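# Rotate turntable tooth to arrow and seat plunger pin

## Task

Rotate the turntable until its red tooth faces the arrow. The plunger's pin must be pushed all the way down into its hole. At the end the fixture must stand upright on the deck, with neither hand touching it.

## Robot and tools

Robot: two arms, left_arm and right_arm. Each ends in a five-finger hand: right_arm has a right hand and left_arm a mirrored left hand. Calibrated base poses in the scene frame are left_arm (-0.044, +0.267, +0.024) m, quat_wxyz (+1.000, 0, 0, -0.022), and right_arm (+0.003, -0.349, +0.033) m, quat_wxyz (+1.000, 0, 0, -0.001). A camera stand is fixed behind the arms.

Scene frame: origin at table height, halfway between the nominal bases. +z is up, +x reaches out over the table, and left_arm sits on the +y side. Image left and right do not match arm names. Each arm reports its hand pose (end_effector_position in metres, end_effector_quat_wxyz) in its own base frame. Offsets are along that arm's base axes, and turns pivot about its Hand target position. Fixed cameras and the table use the scene frame.

Hand point: a point fixed to the palm, 0.05 m in front of it and 0.15 m from the wrist face along the fingers. Its +z runs along the straight fingers and +y comes out of the palm. On the right hand +x points across the palm away from the thumb; on the left hand +x points toward the thumb. Straight fingers extend 0.06-0.07 m past the point and lie 0.06 m behind it along -y. A wrist bracket on the little-finger side can strike things.

Row layout (28 numbers, each in [-1, 1], always the full row even if one arm idles):
1. left dx, dy, dz, rx, ry, rz
2. left little, ring, middle, index, thumb_bend, thumb_turn, force_limit, speed
3. the same 14 numbers for the right arm.

The pose numbers are offsets, not absolute poses. They count from that arm's Hand target as it stood when the action or move began. 1.0 equals 0.6 m or 180 degrees. rx, ry, rz form one rotation vector. Every row of an action is measured from the same start, so sending an offset twice moves the arm twice. All-zero pose numbers re-command the current Hand target. Translations longer than 1.0 get scaled down along their direction.

Finger numbers are absolute targets: +1 is open or straight, -1 is curled. For thumb_turn, +1 puts the thumb beside the palm and -1 swings it in front, opposite the fingers. force_limit runs linearly from about 0 N at -1 to 10 N at +1 (15 N for the two thumb motors). speed runs from near zero at -1 up to full speed at +0.48 and above. For a soft grip, close at speed -0.94 or lower. With the thumb in front, the hand grasps objects about 0.035-0.065 m thick, or handles down to about 0.025 m. There is no 'no change' value. To keep a hand as it is, resend the last eight hand numbers you sent in this scene. If none has been sent yet, send hand_measured plus hand_force_limit and hand_speed. To loosen a grip, send targets more open than hand_measured. To squeeze harder, raise force_limit and also send a more closed target.

Tools:
- execute_actions(actions, cameras): actions is a list of actions. Each action is a table of up to 15 rows, one per 1/30 s step, and its last row is held to fill 15 steps. Images come back only for an empty list or when cameras names them. cameras=["all"] returns every camera and [] returns none.
- move(target, speed, blend, blocking, cameras): drives the hand points in straight lines toward the offsets in one 28-number row, or in a list of up to 15 rows. Every row counts from the same starting Hand targets. speed is in m/s (0.002 to 4.3, default 0.25); rotation is capped at twice that number in rad/s. blend is a corner-rounding radius in m, and 0 means stop at each point. A move lasts at most 10 s and does not avoid obstacles or the other arm. Avoid paths near an arm's own base. The 'move:' line reports the outcome (done, off_target, moving, held, fault), and limits=paced or limits=held mean clipping or withheld steps.
- wait(seconds 0-10): lets time pass while each arm holds its command.
- stop(): brakes a running move.
- zoom_image(camera, region [x0,y0,x1,y1] in pixels, at most 504x504): gives a closer view of the newest image from that camera.
- show_instructions(): shows the reference pages.
- finished_scene(scene): ends the current scene; pass the number printed at the end of each result. Call it only when the goal is met and holds with the hands clear.

Cameras: cam_head_left, cam_head_right, cam_high, cam_low (896x504), cam_left_wrist and cam_right_wrist (672x504, fisheye).

Result lines: Hand target is the last commanded pose after clipping, and it is the base for the next offsets. The hand often rests 1-3 cm (sometimes 5 cm) short of it, usually low. That gap is not proof of contact; if it persists, command the missing distance. Commanded orientation is clipped to within 40 degrees of the current orientation. hand_measured, hand_stopped_by (moving, target, force, stalled, fault) and hand_load_n use the same motor order as the row. A grip that slips shows up as hand_load_n dropping toward 0. Joint torques include gravity and carry offsets. A MOTOR HOT line warns of heat. At 100 °C that arm goes limp for 30-60 s or longer.

Avoid: dropping parts, releasing things that are moving, fast impacts and hard shoves, especially against fixed or heavy objects. Never let anything leave the table. Keep the arms from hitting or squeezing each other, and do not grip the other hand's fingers. Avoid overloading fingers, long stretched or straining holds that heat motors, and arm stops. To end a press against something, command the pose back past the hand point.

Each tool is called after "Emit:" as a command line: name --argument value for each argument, lists and objects as JSON in quotes; but a table of rows of numbers goes row by row, as --pt "numbers of a row", without its own name.

Reference images:

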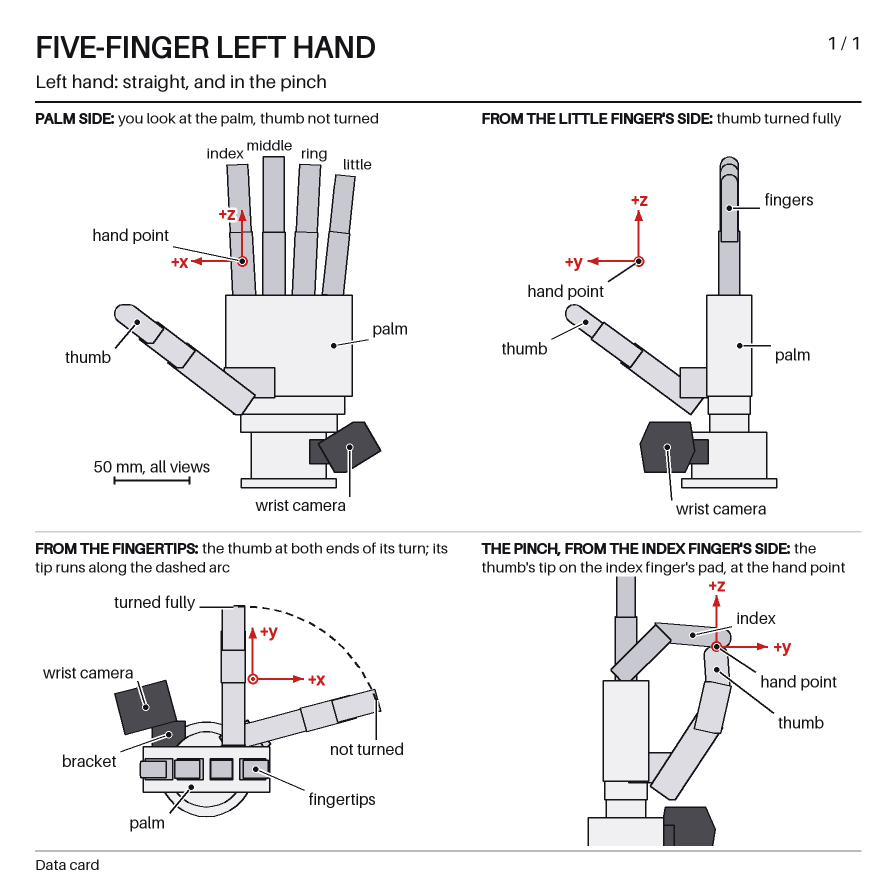

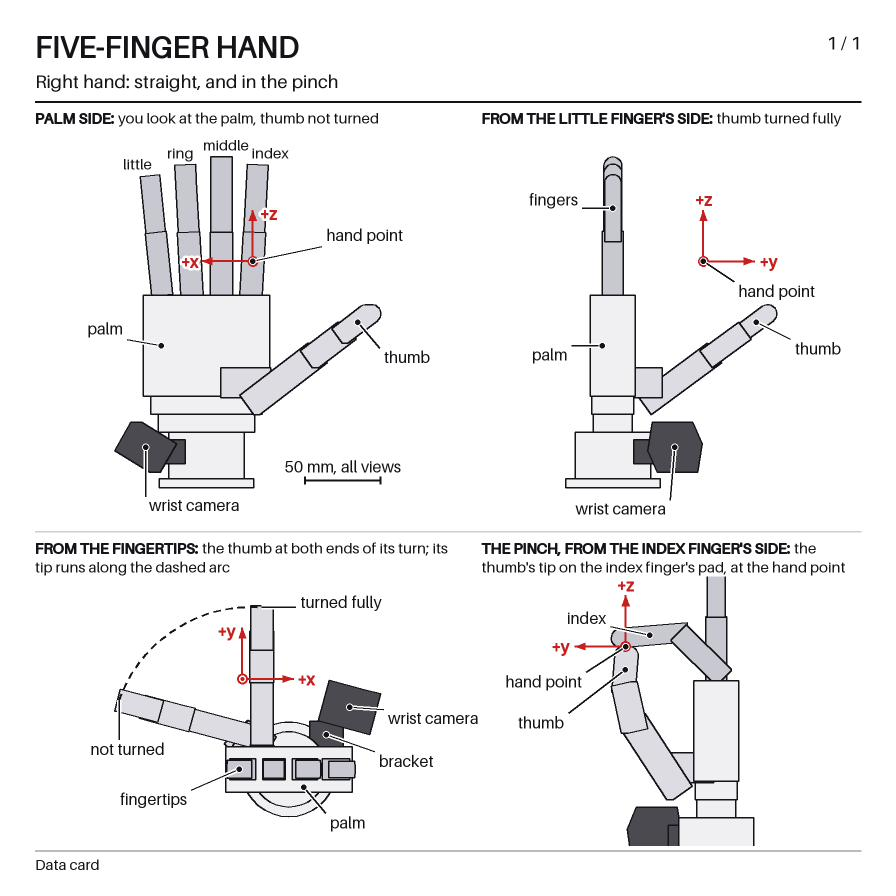

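## Session

Emit:
execute_actions --actions '[]'

Scene clock: 0.00 s.
left_arm: end_effector_position=(+0.1276, -0.1908, +0.2390) hand_measured=(+1.000, +1.000, +1.000, +1.000, +1.000, +1.000) hand_load_n=(+0.0, +0.0, +0.0, +0.0, +0.0, +0.0) hand_stopped_by=(target, target, target, target, target, target) hand_force_limit=0.00 hand_speed=-0.80 end_effector_quat_wxyz=(+0.259, +0.801, -0.478, +0.251) | right_arm: end_effector_position=(+0.5038, +0.0138, +0.0879) hand_measured=(+1.000, +1.000, +1.000, +1.000, +1.000, +1.000) hand_load_n=(+0.0, +0.0, +0.0, +0.0, +0.0, +0.0) hand_stopped_by=(target, target, target, target, target, target) hand_force_limit=0.00 hand_speed=-0.80 end_effector_quat_wxyz=(+0.399, -0.370, +0.815, -0.203)
Joint positions: left_arm=[-0.135 0.558 0.646 -1.343 0.68 -0.742] | right_arm=[-0.113 1.367 0.674 0.048 -0.054 0.633]
Joint velocities: within noise
Joint torques (N m): no reading
Motor temperatures (°C): left_arm=[25 24 24 26 27 28] | right_arm=[28 26 26 24 24 25]
Heat: left arm: hottest wrist roll 28 °C; right arm: hottest waist 28 °C.
Hand target: left_arm +0.1312, -0.1913, +0.2486; +0.255, +0.797, -0.481, +0.262 | right_arm +0.5123, +0.0128, +0.0964; +0.406, -0.368, +0.810, -0.207

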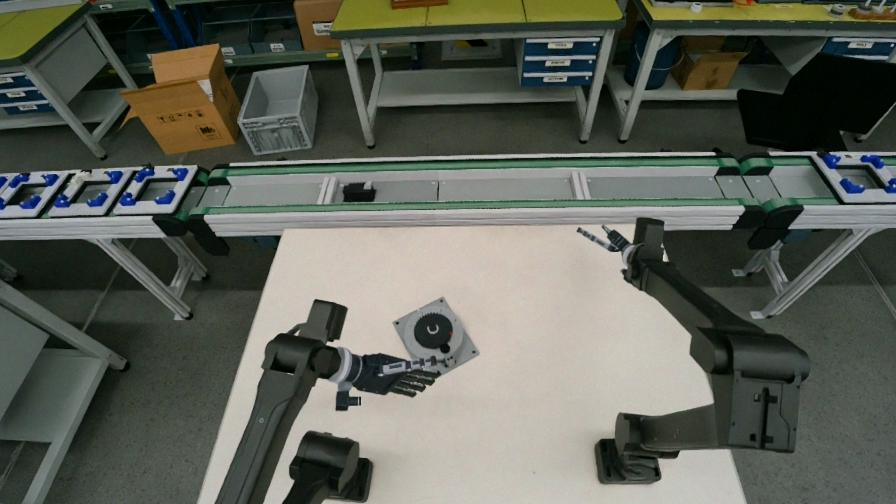

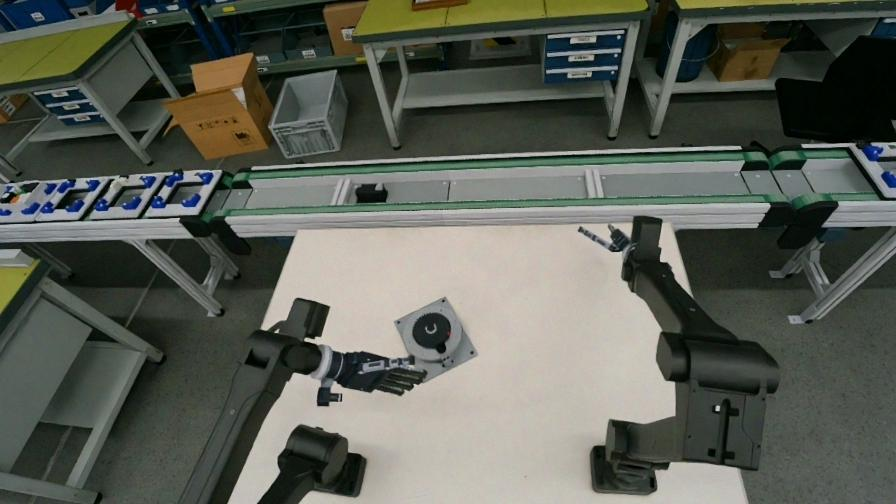

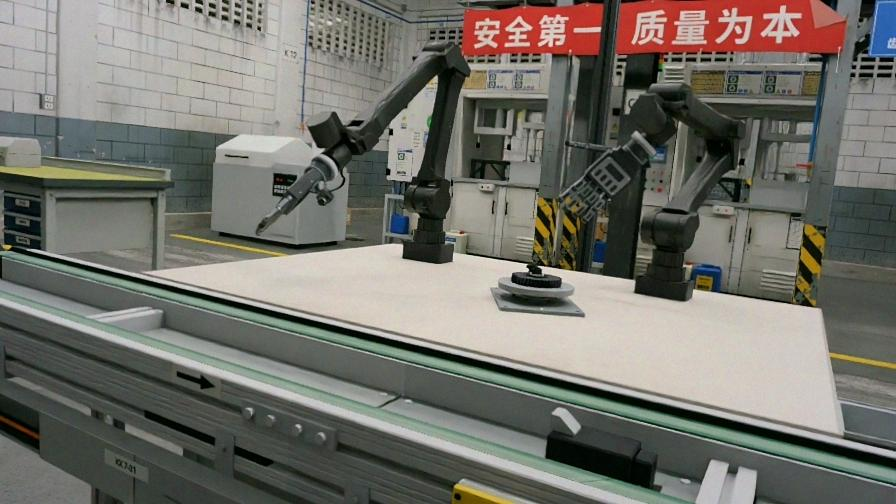

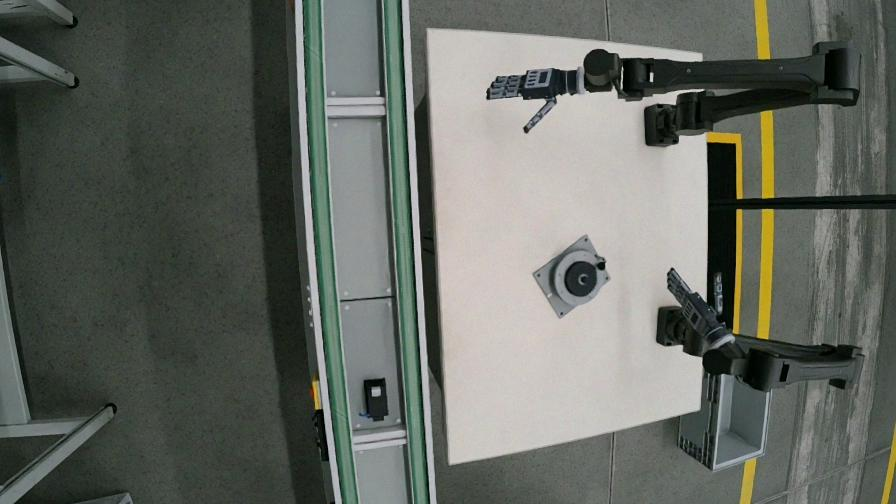

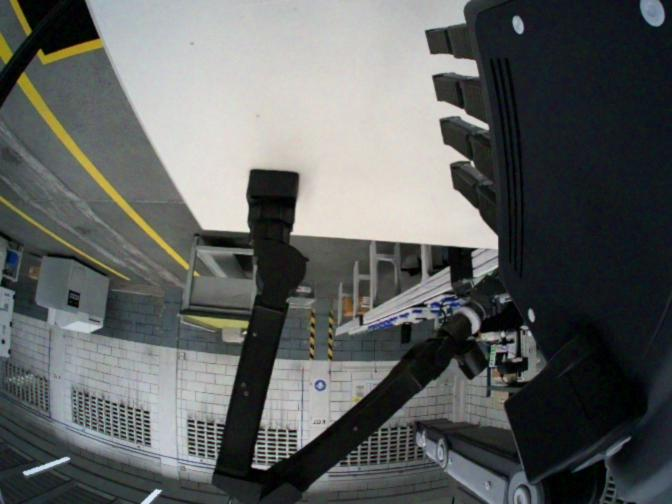

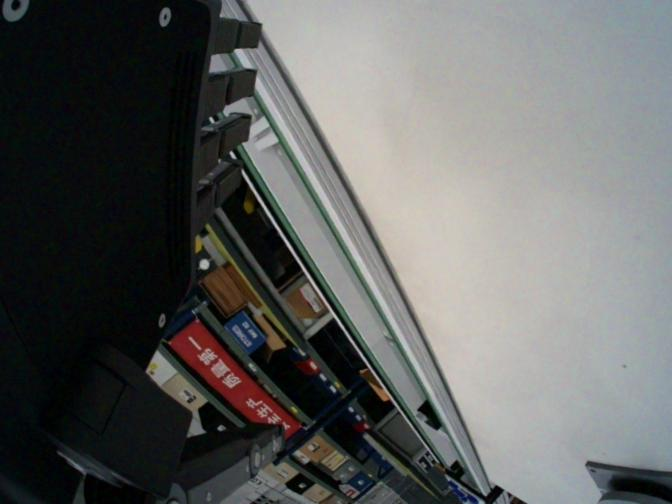

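Emit:
zoom_image --camera "cam_high" --region '[500, 200, 700, 340]'

Emit:
zoom_image --camera "cam_low" --region '[460, 230, 620, 340]'

Emit:
zoom_image --camera "cam_head_left" --region '[370, 280, 500, 390]'

Emit:
zoom_image --camera "cam_head_right" --region '[370, 280, 500, 390]'

Scaled by 2.520 from the camera's 896x504 image, which has a finer 1280x720 frame.

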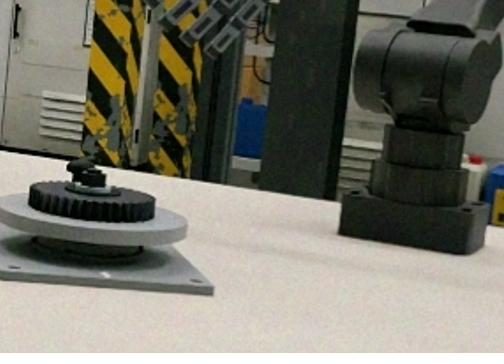

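Scaled by 3.150 from the camera's 896x504 image, which has a finer 1280x720 frame.

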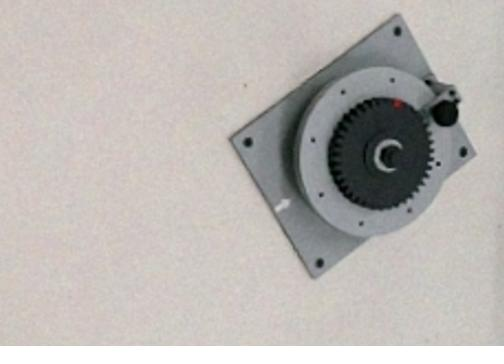

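Scaled by 3.877 from the camera's 896x504 image, which has a finer 1280x720 frame.

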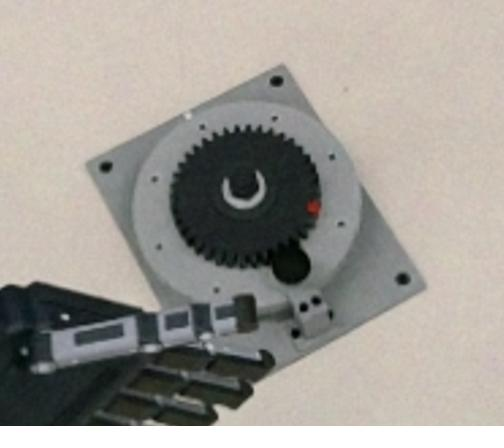

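Scaled by 3.877 from the camera's 896x504 image, which has a finer 1280x720 frame.

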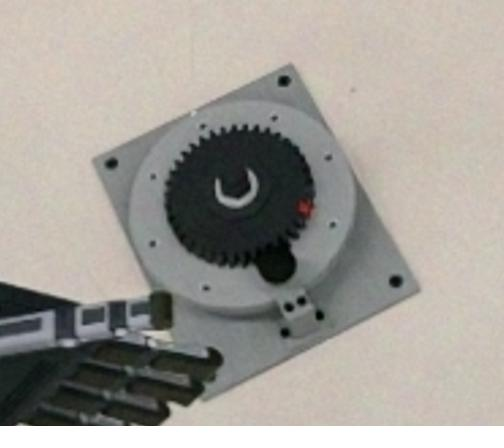

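Emit:
move --target '[0.24,0.173,-0.05,0.285,-0.23,-0.0447,1,1,1,1,1,1,0,-0.8,0,0,0,0,0,0,1,1,1,1,1,1,0,-0.8]' --cameras '["all"]'

Scene clock: 113.40 s.
left_arm: end_effector_position=(+0.2711, -0.0835, +0.2151) hand_measured=(+1.000, +1.000, +1.000, +1.000, +1.000, +1.000) hand_load_n=(+0.0, +0.0, +0.0, +0.0, +0.0, +0.0) hand_stopped_by=(target, target, target, target, target, target) hand_force_limit=0.00 hand_speed=-0.80 end_effector_quat_wxyz=(-0.267, +0.662, -0.647, +0.266) | right_arm: end_effector_position=(+0.5038, +0.0138, +0.0879) hand_measured=(+1.000, +1.000, +1.000, +1.000, +1.000, +1.000) hand_load_n=(+0.0, +0.0, +0.0, +0.0, +0.0, +0.0) hand_stopped_by=(target, target, target, target, target, target) hand_force_limit=0.00 hand_speed=-0.80 end_effector_quat_wxyz=(+0.399, -0.370, +0.815, -0.203)
Joint positions: left_arm=[-0.289 0.628 0.738 -0.93 -0.21 -0.229] | right_arm=[-0.113 1.367 0.674 0.048 -0.054 0.633]
Joint torques (N m): left_arm=[-2.9 -0.32 8.61 2.35 -0.19 0.07] | right_arm=[-0.38 -8.29 9.73 2.65 0.02 -0.07]
Motor temperatures (°C): left_arm=[25 24 34 26 28 28] | right_arm=[28 27 37 24 24 24]
Heat: left arm: hottest elbow 34 °C; right arm: hottest elbow 37 °C.
Hand target: left_arm +0.2753, -0.0875, +0.2184; -0.271, +0.654, -0.653, +0.271 | right_arm +0.5123, +0.0128, +0.0964; +0.406, -0.368, +0.810, -0.207
Off the commanded pose: left_arm 0.007 m, 1 deg | right_arm 0.012 m, 1 deg.
move: off_target (right_arm)
camera_calibration:
cam_left_wrist: T_world_to_cam=[[0.713887, -0.252007, 0.653344, -0.349327], [-0.487885, -0.848277, 0.205898, 0.0169954], [0.502329, -0.465745, -0.728524, 0.0992723], [0, 0, 0, 1]] pos_world=[0.207804, -0.0273804, 0.297053]

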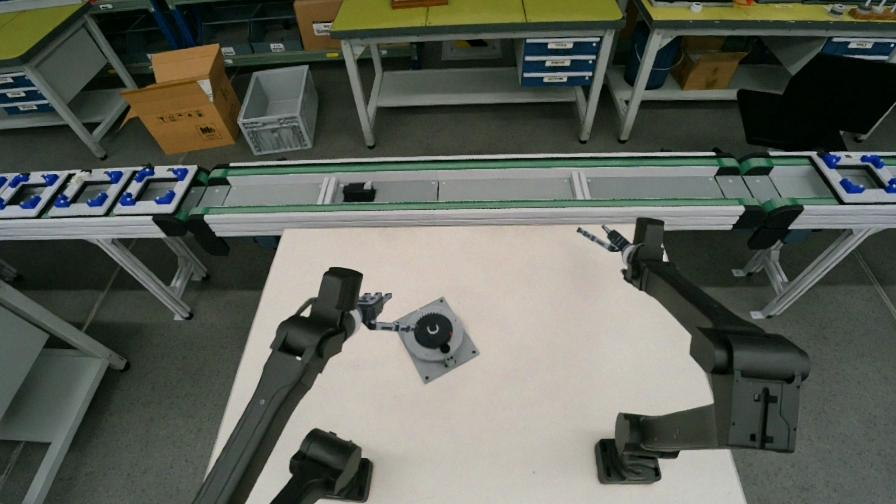

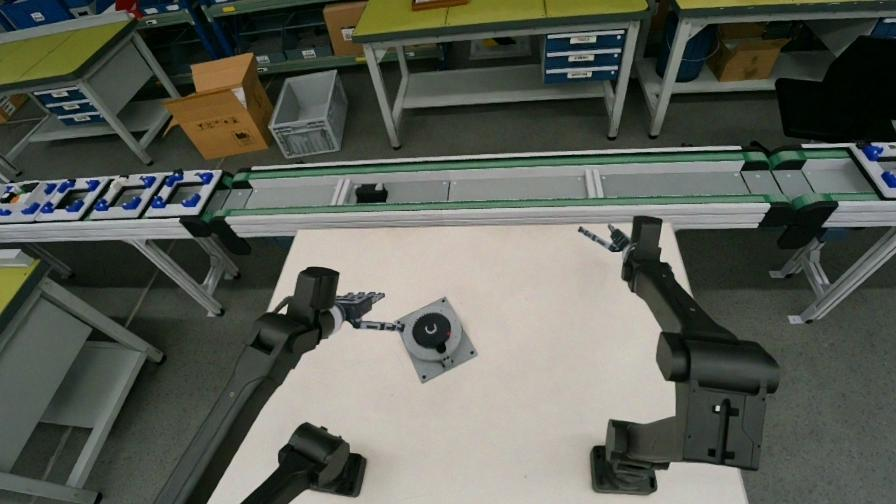

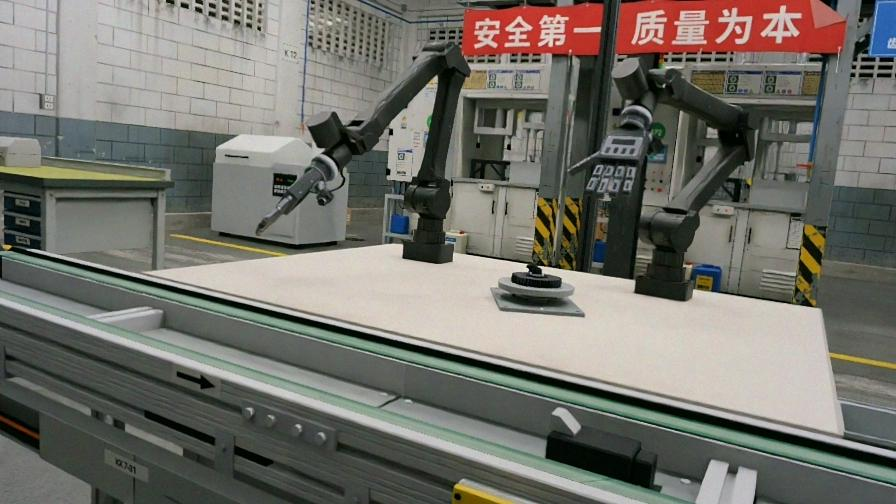

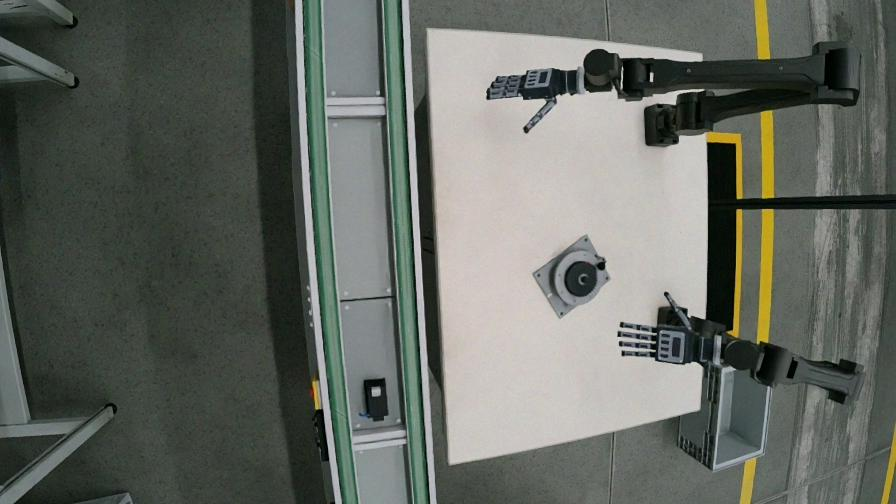

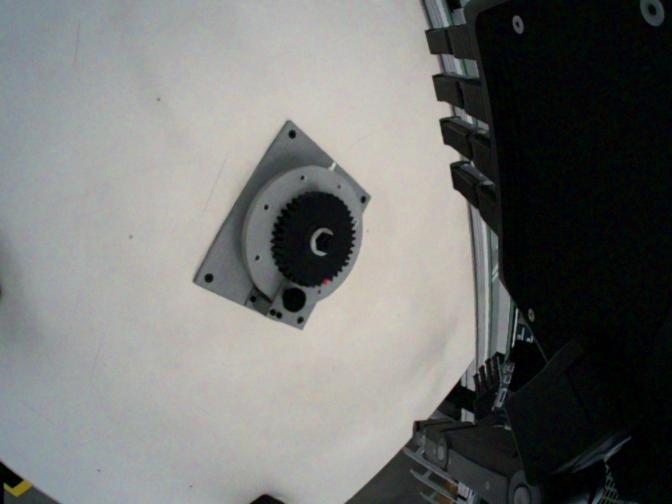

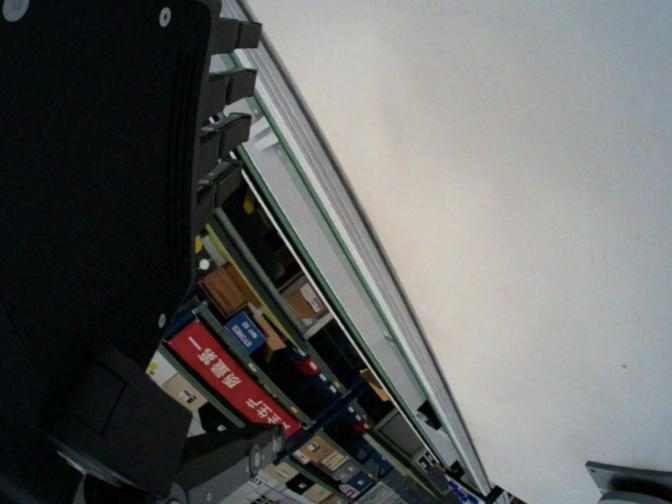

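Emit:
zoom_image --camera "cam_left_wrist" --region '[180, 110, 380, 340]'

Emit:
zoom_image --camera "cam_high" --region '[480, 250, 600, 330]'

Scaled by 2.191 from the camera's 672x504 image, which has a finer 960x720 frame.

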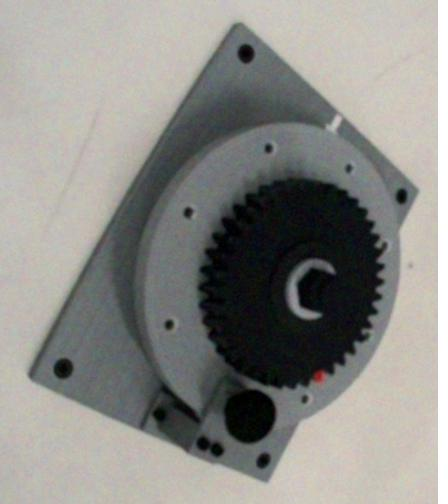

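Scaled by 4.200 from the camera's 896x504 image, which has a finer 1280x720 frame.

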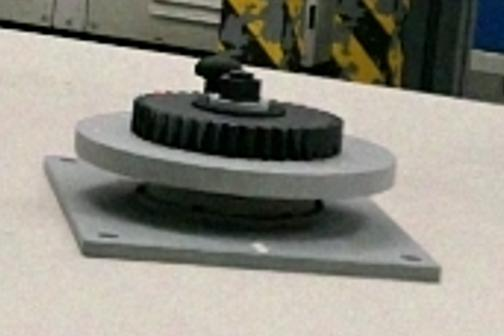

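Emit:
move --target '[0.0545,-0.204,-0.15,-0.0768,-0.1545,-0.2884,1,1,1,0.3,0.3,-1,0,0.3,0,0,0,0,0,0,1,1,1,1,1,1,0,-0.8]' --speed 0.2 --cameras '["all"]'

Scene clock: 299.77 s.
left_arm: end_effector_position=(+0.3068, -0.2149, +0.1366) hand_measured=(+1.000, +1.000, +1.000, +0.300, +0.300, -1.000) hand_load_n=(+0.0, +0.0, +0.0, +0.0, +0.0, +0.0) hand_stopped_by=(target, target, target, target, target, target) hand_force_limit=0.00 hand_speed=0.30 end_effector_quat_wxyz=(+0.190, -0.248, +0.752, -0.581) | right_arm: end_effector_position=(+0.5038, +0.0138, +0.0879) hand_measured=(+1.000, +1.000, +1.000, +1.000, +1.000, +1.000) hand_load_n=(+0.0, +0.0, +0.0, +0.0, +0.0, +0.0) hand_stopped_by=(target, target, target, target, target, target) hand_force_limit=0.00 hand_speed=-0.80 end_effector_quat_wxyz=(+0.399, -0.370, +0.815, -0.203)
Joint positions: left_arm=[-0.243 0.91 0.348 0.236 0.667 0.204] | right_arm=[-0.113 1.367 0.674 0.048 -0.054 0.633]
Joint torques (N m): left_arm=[-0.44 -2.55 6.42 2.73 0.4 0.08] | right_arm=[-0.38 -8.35 9.73 2.65 0.02 -0.06]
Heat: left arm: hottest elbow 35 °C; right arm: hottest elbow 39 °C.
Hand target: left_arm +0.3079, -0.2099, +0.1285; +0.193, -0.251, +0.753, -0.577 | right_arm +0.5123, +0.0128, +0.0964; +0.406, -0.368, +0.810, -0.207
Off the commanded pose: left_arm 0.010 m, 1 deg | right_arm 0.012 m, 1 deg.
move: off_target (right_arm)
camera_calibration:
cam_left_wrist: T_world_to_cam=[[-0.0559444, -0.377699, 0.924237, -0.184472], [-0.994019, -0.0658837, -0.0870924, 0.302451], [0.0937868, -0.923582, -0.371754, -0.0588155], [0, 0, 0, 1]] pos_world=[0.295838, -0.104069, 0.174972]

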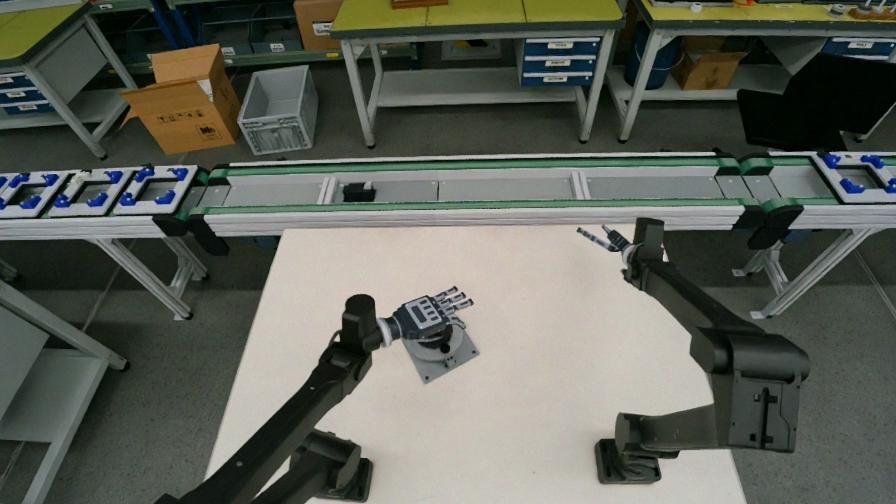

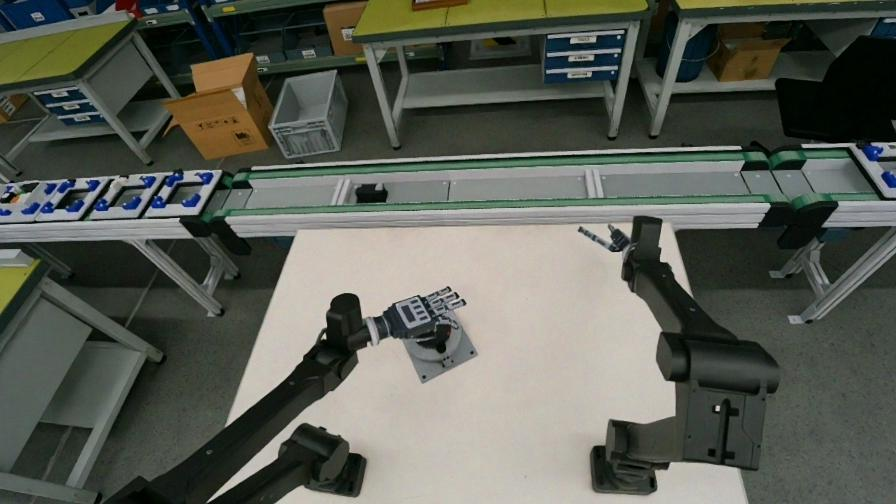

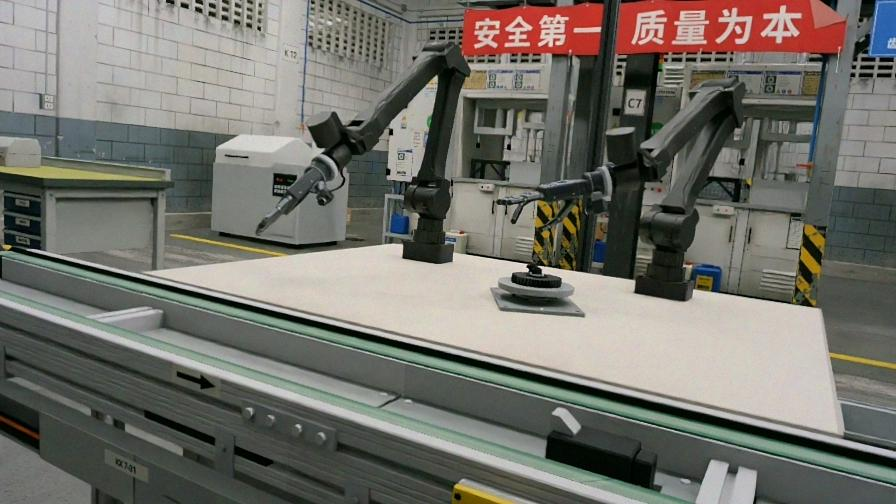

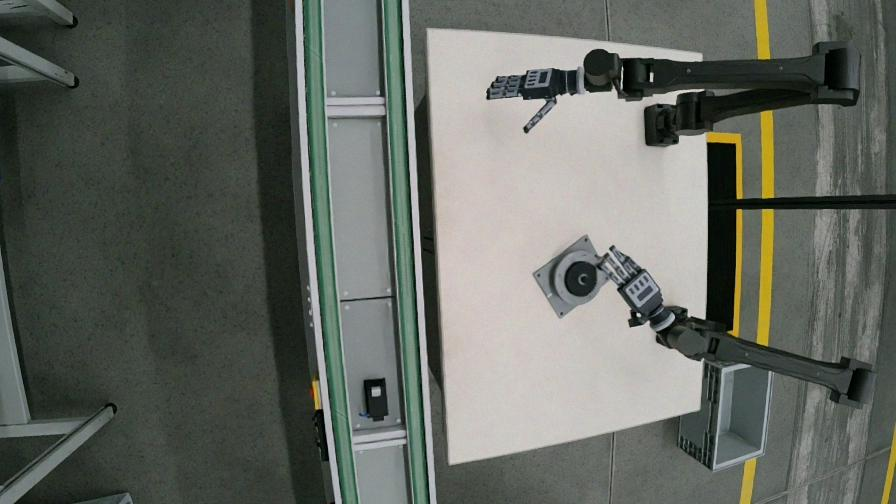

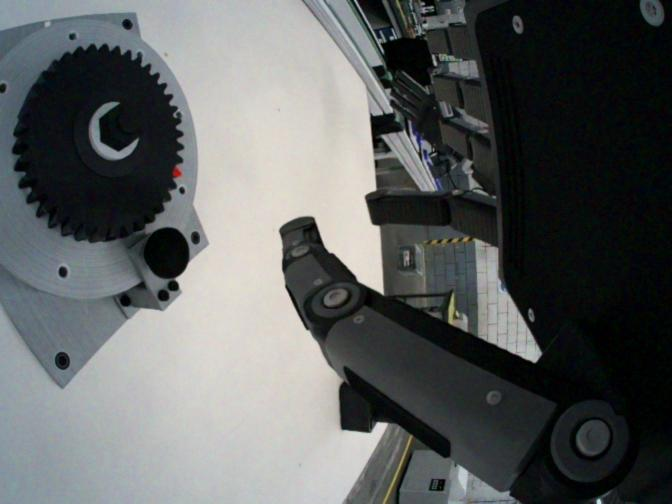

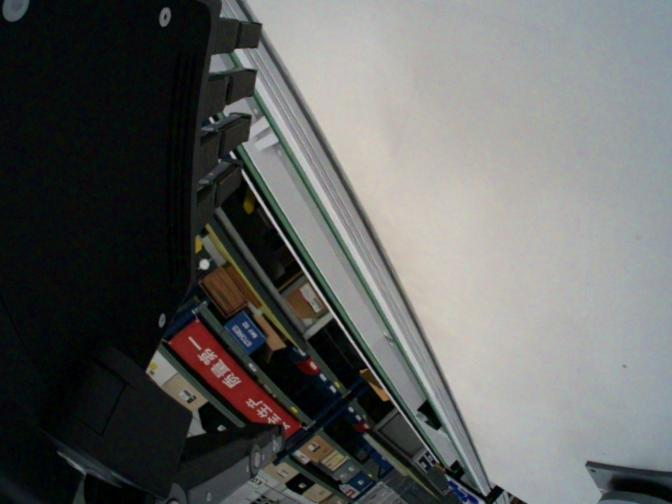

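Emit:
zoom_image --camera "cam_left_wrist" --region '[0, 0, 260, 400]'

Emit:
zoom_image --camera "cam_high" --region '[470, 170, 610, 330]'

Scaled by 1.260 from the camera's 672x504 image, which has a finer 960x720 frame.

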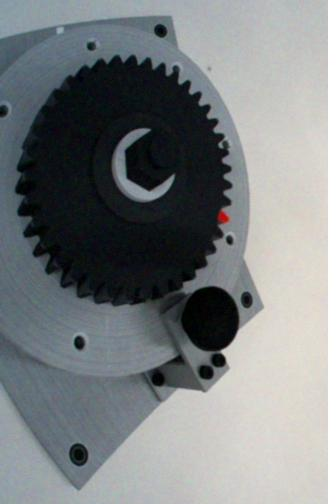

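Scaled by 3.150 from the camera's 896x504 image, which has a finer 1280x720 frame.

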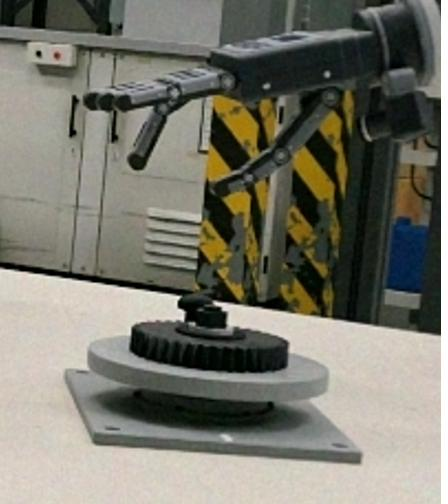

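Emit:
move --target '[0.0095,0.0145,-0.103,0,0,0,1,1,1,0.3,0.3,-1,0,0.3,0,0,0,0,0,0,1,1,1,1,1,1,0,-0.8]' --speed 0.15 --cameras '["cam_left_wrist","cam_high"]'

Emit:
zoom_image --camera "cam_high" --region '[470, 190, 610, 330]'

Emit:
zoom_image --camera "cam_left_wrist" --region '[100, 80, 500, 420]'

Scene clock: 335.17 s.
left_arm: end_effector_position=(+0.3146, -0.2064, +0.0735) hand_measured=(+1.000, +1.000, +1.000, +0.300, +0.300, -1.000) hand_load_n=(+0.0, +0.0, +0.0, +0.0, +0.0, +0.0) hand_stopped_by=(target, target, target, target, target, target) hand_force_limit=0.00 hand_speed=0.30 end_effector_quat_wxyz=(+0.192, -0.245, +0.752, -0.581) | right_arm: end_effector_position=(+0.5038, +0.0138, +0.0879) hand_measured=(+1.000, +1.000, +1.000, +1.000, +1.000, +1.000) hand_load_n=(+0.0, +0.0, +0.0, +0.0, -0.5, -0.5) hand_stopped_by=(target, target, target, target, target, target) hand_force_limit=0.00 hand_speed=-0.80 end_effector_quat_wxyz=(+0.399, -0.370, +0.815, -0.203)
Joint positions: left_arm=[-0.202 1.167 0.264 0.565 0.706 0.228] | right_arm=[-0.113 1.367 0.674 0.048 -0.054 0.633]
Joint torques (N m): left_arm=[-0.44 -4.13 5.01 2.67 0.42 0.02] | right_arm=[-0.38 -8.29 9.73 2.63 0.02 -0.07]
Heat: left arm: hottest elbow 34 °C; right arm: hottest elbow 39 °C.
Hand target: left_arm +0.3135, -0.2012, +0.0666; +0.193, -0.251, +0.753, -0.577 | right_arm +0.5123, +0.0128, +0.0964; +0.406, -0.368, +0.810, -0.207
Off the commanded pose: left_arm 0.009 m, 1 deg | right_arm 0.012 m, 1 deg.
move: off_target (right_arm)
camera_calibration:
cam_left_wrist: T_world_to_cam=[[-0.0610471, -0.381171, 0.922487, -0.121497], [-0.993683, -0.0639795, -0.0921949, 0.305949], [0.0941623, -0.922288, -0.374858, -0.074741], [0, 0, 0, 1]] pos_world=[0.303637, -0.0956693, 0.112269]
Images, in order (width x height): cam_high 896x504, cam_left_wrist 672x504.

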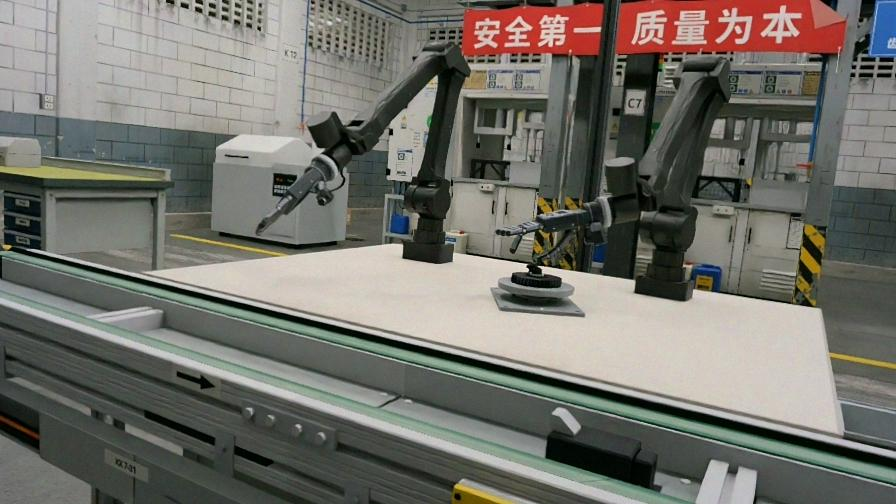

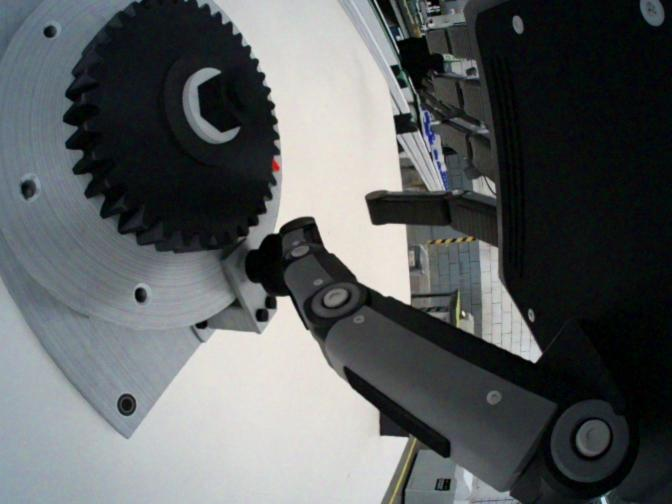

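Scaled by 3.600 from the camera's 896x504 image, which has a finer 1280x720 frame.

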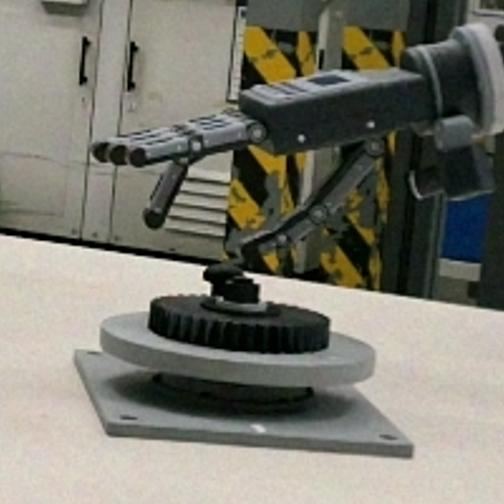

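Scaled by 1.260 from the camera's 672x504 image, which has a finer 960x720 frame.

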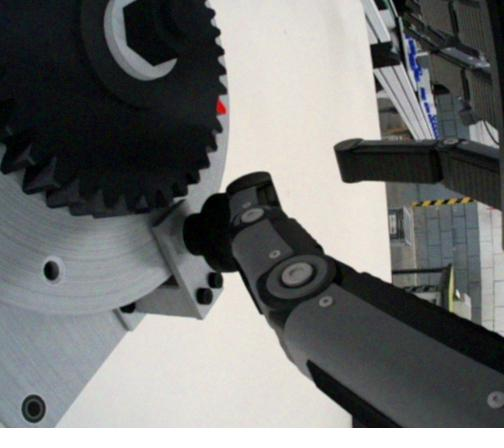

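Emit:
move --target '[-0.0218,0.0073,-0.0258,0,0,0,1,1,1,0.3,0.3,-1,0,0.3,0,0,0,0,0,0,1,1,1,1,1,1,0,-0.8]' --speed 0.1 --cameras '["cam_left_wrist","cam_high"]'

Emit:
zoom_image --camera "cam_high" --region '[480, 210, 600, 330]'

Scene clock: 363.07 s.
left_arm: end_effector_position=(+0.3016, -0.2019, +0.0574) hand_measured=(+1.000, +1.000, +1.000, +0.300, +0.300, -1.000) hand_load_n=(+0.0, +0.0, +0.0, +0.0, +0.0, +0.0) hand_stopped_by=(target, target, target, target, target, target) hand_force_limit=0.00 hand_speed=0.30 end_effector_quat_wxyz=(+0.191, -0.247, +0.752, -0.581) | right_arm: end_effector_position=(+0.5038, +0.0138, +0.0879) hand_measured=(+1.000, +1.000, +1.000, +1.000, +1.000, +1.000) hand_load_n=(+0.0, +0.0, +0.0, +0.0, +0.0, +0.0) hand_stopped_by=(target, target, target, target, target, target) hand_force_limit=0.00 hand_speed=-0.80 end_effector_quat_wxyz=(+0.399, -0.370, +0.815, -0.203)
Joint positions: left_arm=[-0.194 1.199 0.214 0.645 0.713 0.228] | right_arm=[-0.113 1.367 0.674 0.048 -0.054 0.633]
Joint torques (N m): left_arm=[-0.44 -3.9 4.63 2.62 0.42 0.06] | right_arm=[-0.44 -8.29 9.73 2.65 0.02 -0.07]
Heat: left arm: hottest elbow 32 °C; right arm: hottest elbow 40 °C.
Hand target: left_arm +0.3005, -0.1968, +0.0512; +0.193, -0.251, +0.753, -0.577 | right_arm +0.5123, +0.0128, +0.0964; +0.406, -0.368, +0.810, -0.207
Off the commanded pose: left_arm 0.008 m, 1 deg | right_arm 0.012 m, 1 deg.
move: off_target (right_arm)
camera_calibration:
cam_left_wrist: T_world_to_cam=[[-0.0573803, -0.37951, 0.923407, -0.106544], [-0.993919, -0.0653519, -0.0886208, 0.291418], [0.0939788, -0.922877, -0.373452, -0.0756114], [0, 0, 0, 1]] pos_world=[0.290638, -0.0911698, 0.0959719]
Images, in order (width x height): cam_high 896x504, cam_left_wrist 672x504.

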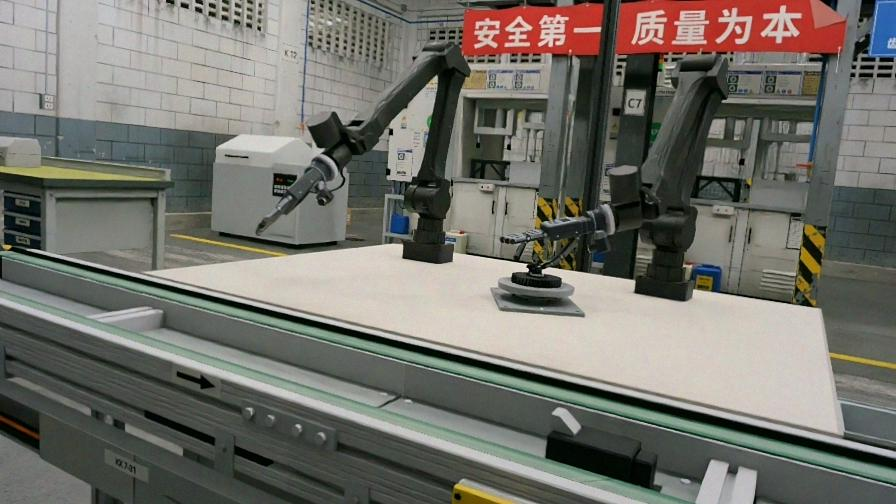

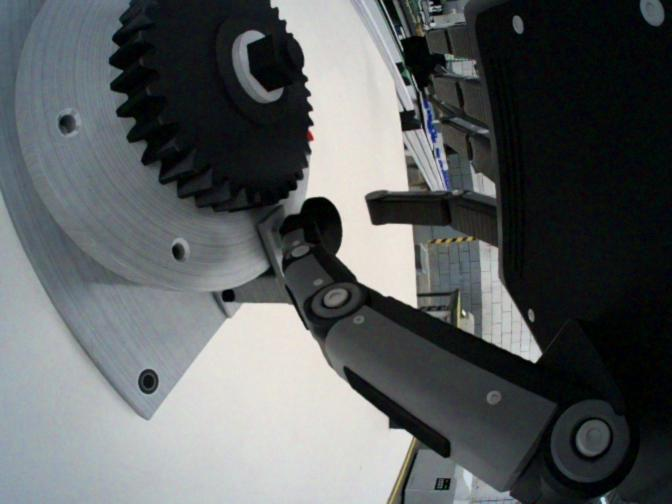

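Scaled by 4.200 from the camera's 896x504 image, which has a finer 1280x720 frame.

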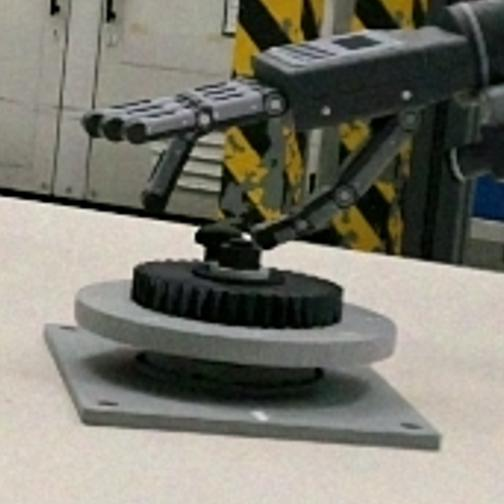

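Emit:
move --target '[0.002,0,-0.016,0,0,0,1,1,1,0.17,0.15,-1,0,0,0,0,0,0,0,0,1,1,1,1,1,1,0,-0.8]' --speed 0.06 --cameras '["cam_left_wrist","cam_high"]'

Emit:
zoom_image --camera "cam_high" --region '[480, 210, 600, 330]'

Emit:
zoom_image --camera "cam_left_wrist" --region '[200, 120, 420, 320]'

Scene clock: 386.03 s.
left_arm: end_effector_position=(+0.3072, -0.2014, +0.0536) hand_measured=(+1.000, +1.000, +1.000, +0.170, +0.150, -1.000) hand_load_n=(+0.0, -0.5, +0.0, +0.0, -1.0, -0.5) hand_stopped_by=(target, target, target, target, target, target) hand_force_limit=0.00 hand_speed=0.00 end_effector_quat_wxyz=(+0.198, -0.243, +0.748, -0.585) | right_arm: end_effector_position=(+0.5038, +0.0138, +0.0879) hand_measured=(+1.000, +1.000, +1.000, +1.000, +1.000, +1.000) hand_load_n=(+0.0, +0.0, +0.0, -0.5, +0.0, +0.0) hand_stopped_by=(target, target, target, target, target, target) hand_force_limit=0.00 hand_speed=-0.80 end_effector_quat_wxyz=(+0.399, -0.370, +0.815, -0.203)
Joint positions: left_arm=[-0.188 1.252 0.212 0.72 0.717 0.228] | right_arm=[-0.113 1.367 0.674 0.048 -0.054 0.633]
Joint torques (N m): left_arm=[-0.91 -3.78 4.05 2.28 0.32 0.06] | right_arm=[-0.38 -8.23 9.74 2.65 0.02 -0.06]
Heat: left arm: hottest elbow 31 °C; right arm: hottest elbow 40 °C.
Hand target: left_arm +0.3017, -0.1968, +0.0415; +0.193, -0.251, +0.753, -0.577 | right_arm +0.5123, +0.0128, +0.0964; +0.406, -0.368, +0.810, -0.207
Off the commanded pose: left_arm 0.014 m, 2 deg | right_arm 0.012 m, 1 deg.
move: off_target (left_arm, right_arm)
camera_calibration:
cam_left_wrist: T_world_to_cam=[[-0.0748236, -0.375073, 0.92397, -0.0963364], [-0.991759, -0.0686423, -0.108178, 0.296371], [0.103998, -0.92445, -0.366846, -0.0807843], [0, 0, 0, 1]] pos_world=[0.295122, -0.0904707, 0.0914372]
Images, in order (width x height): cam_high 896x504, cam_left_wrist 672x504.

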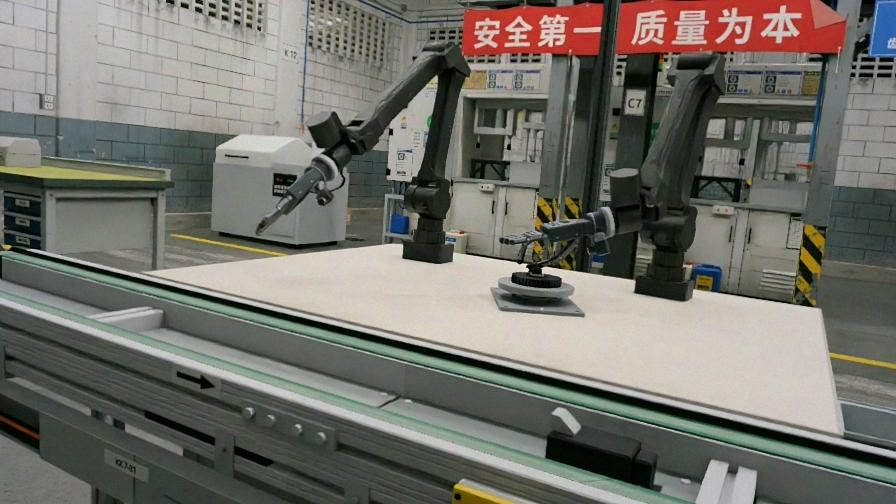

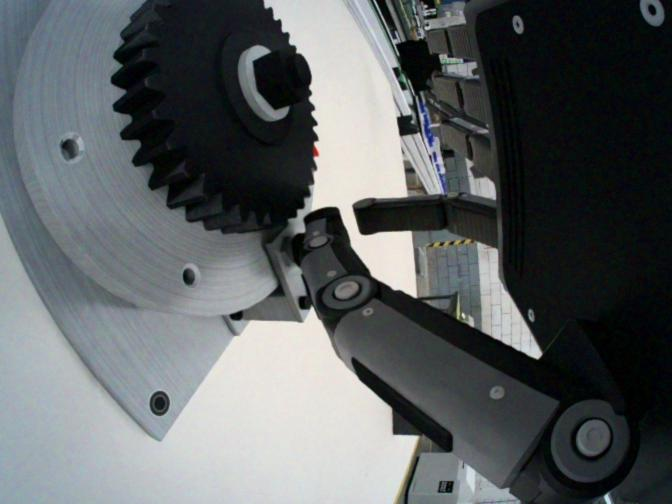

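Scaled by 4.200 from the camera's 896x504 image, which has a finer 1280x720 frame.

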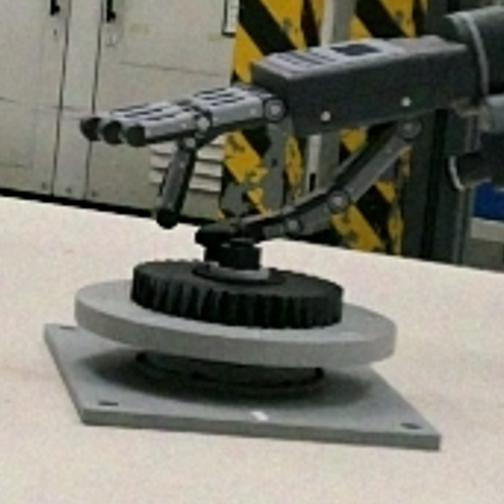

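Scaled by 2.291 from the camera's 672x504 image, which has a finer 960x720 frame.

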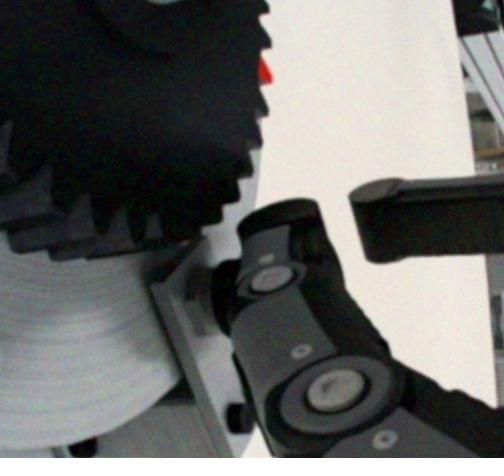

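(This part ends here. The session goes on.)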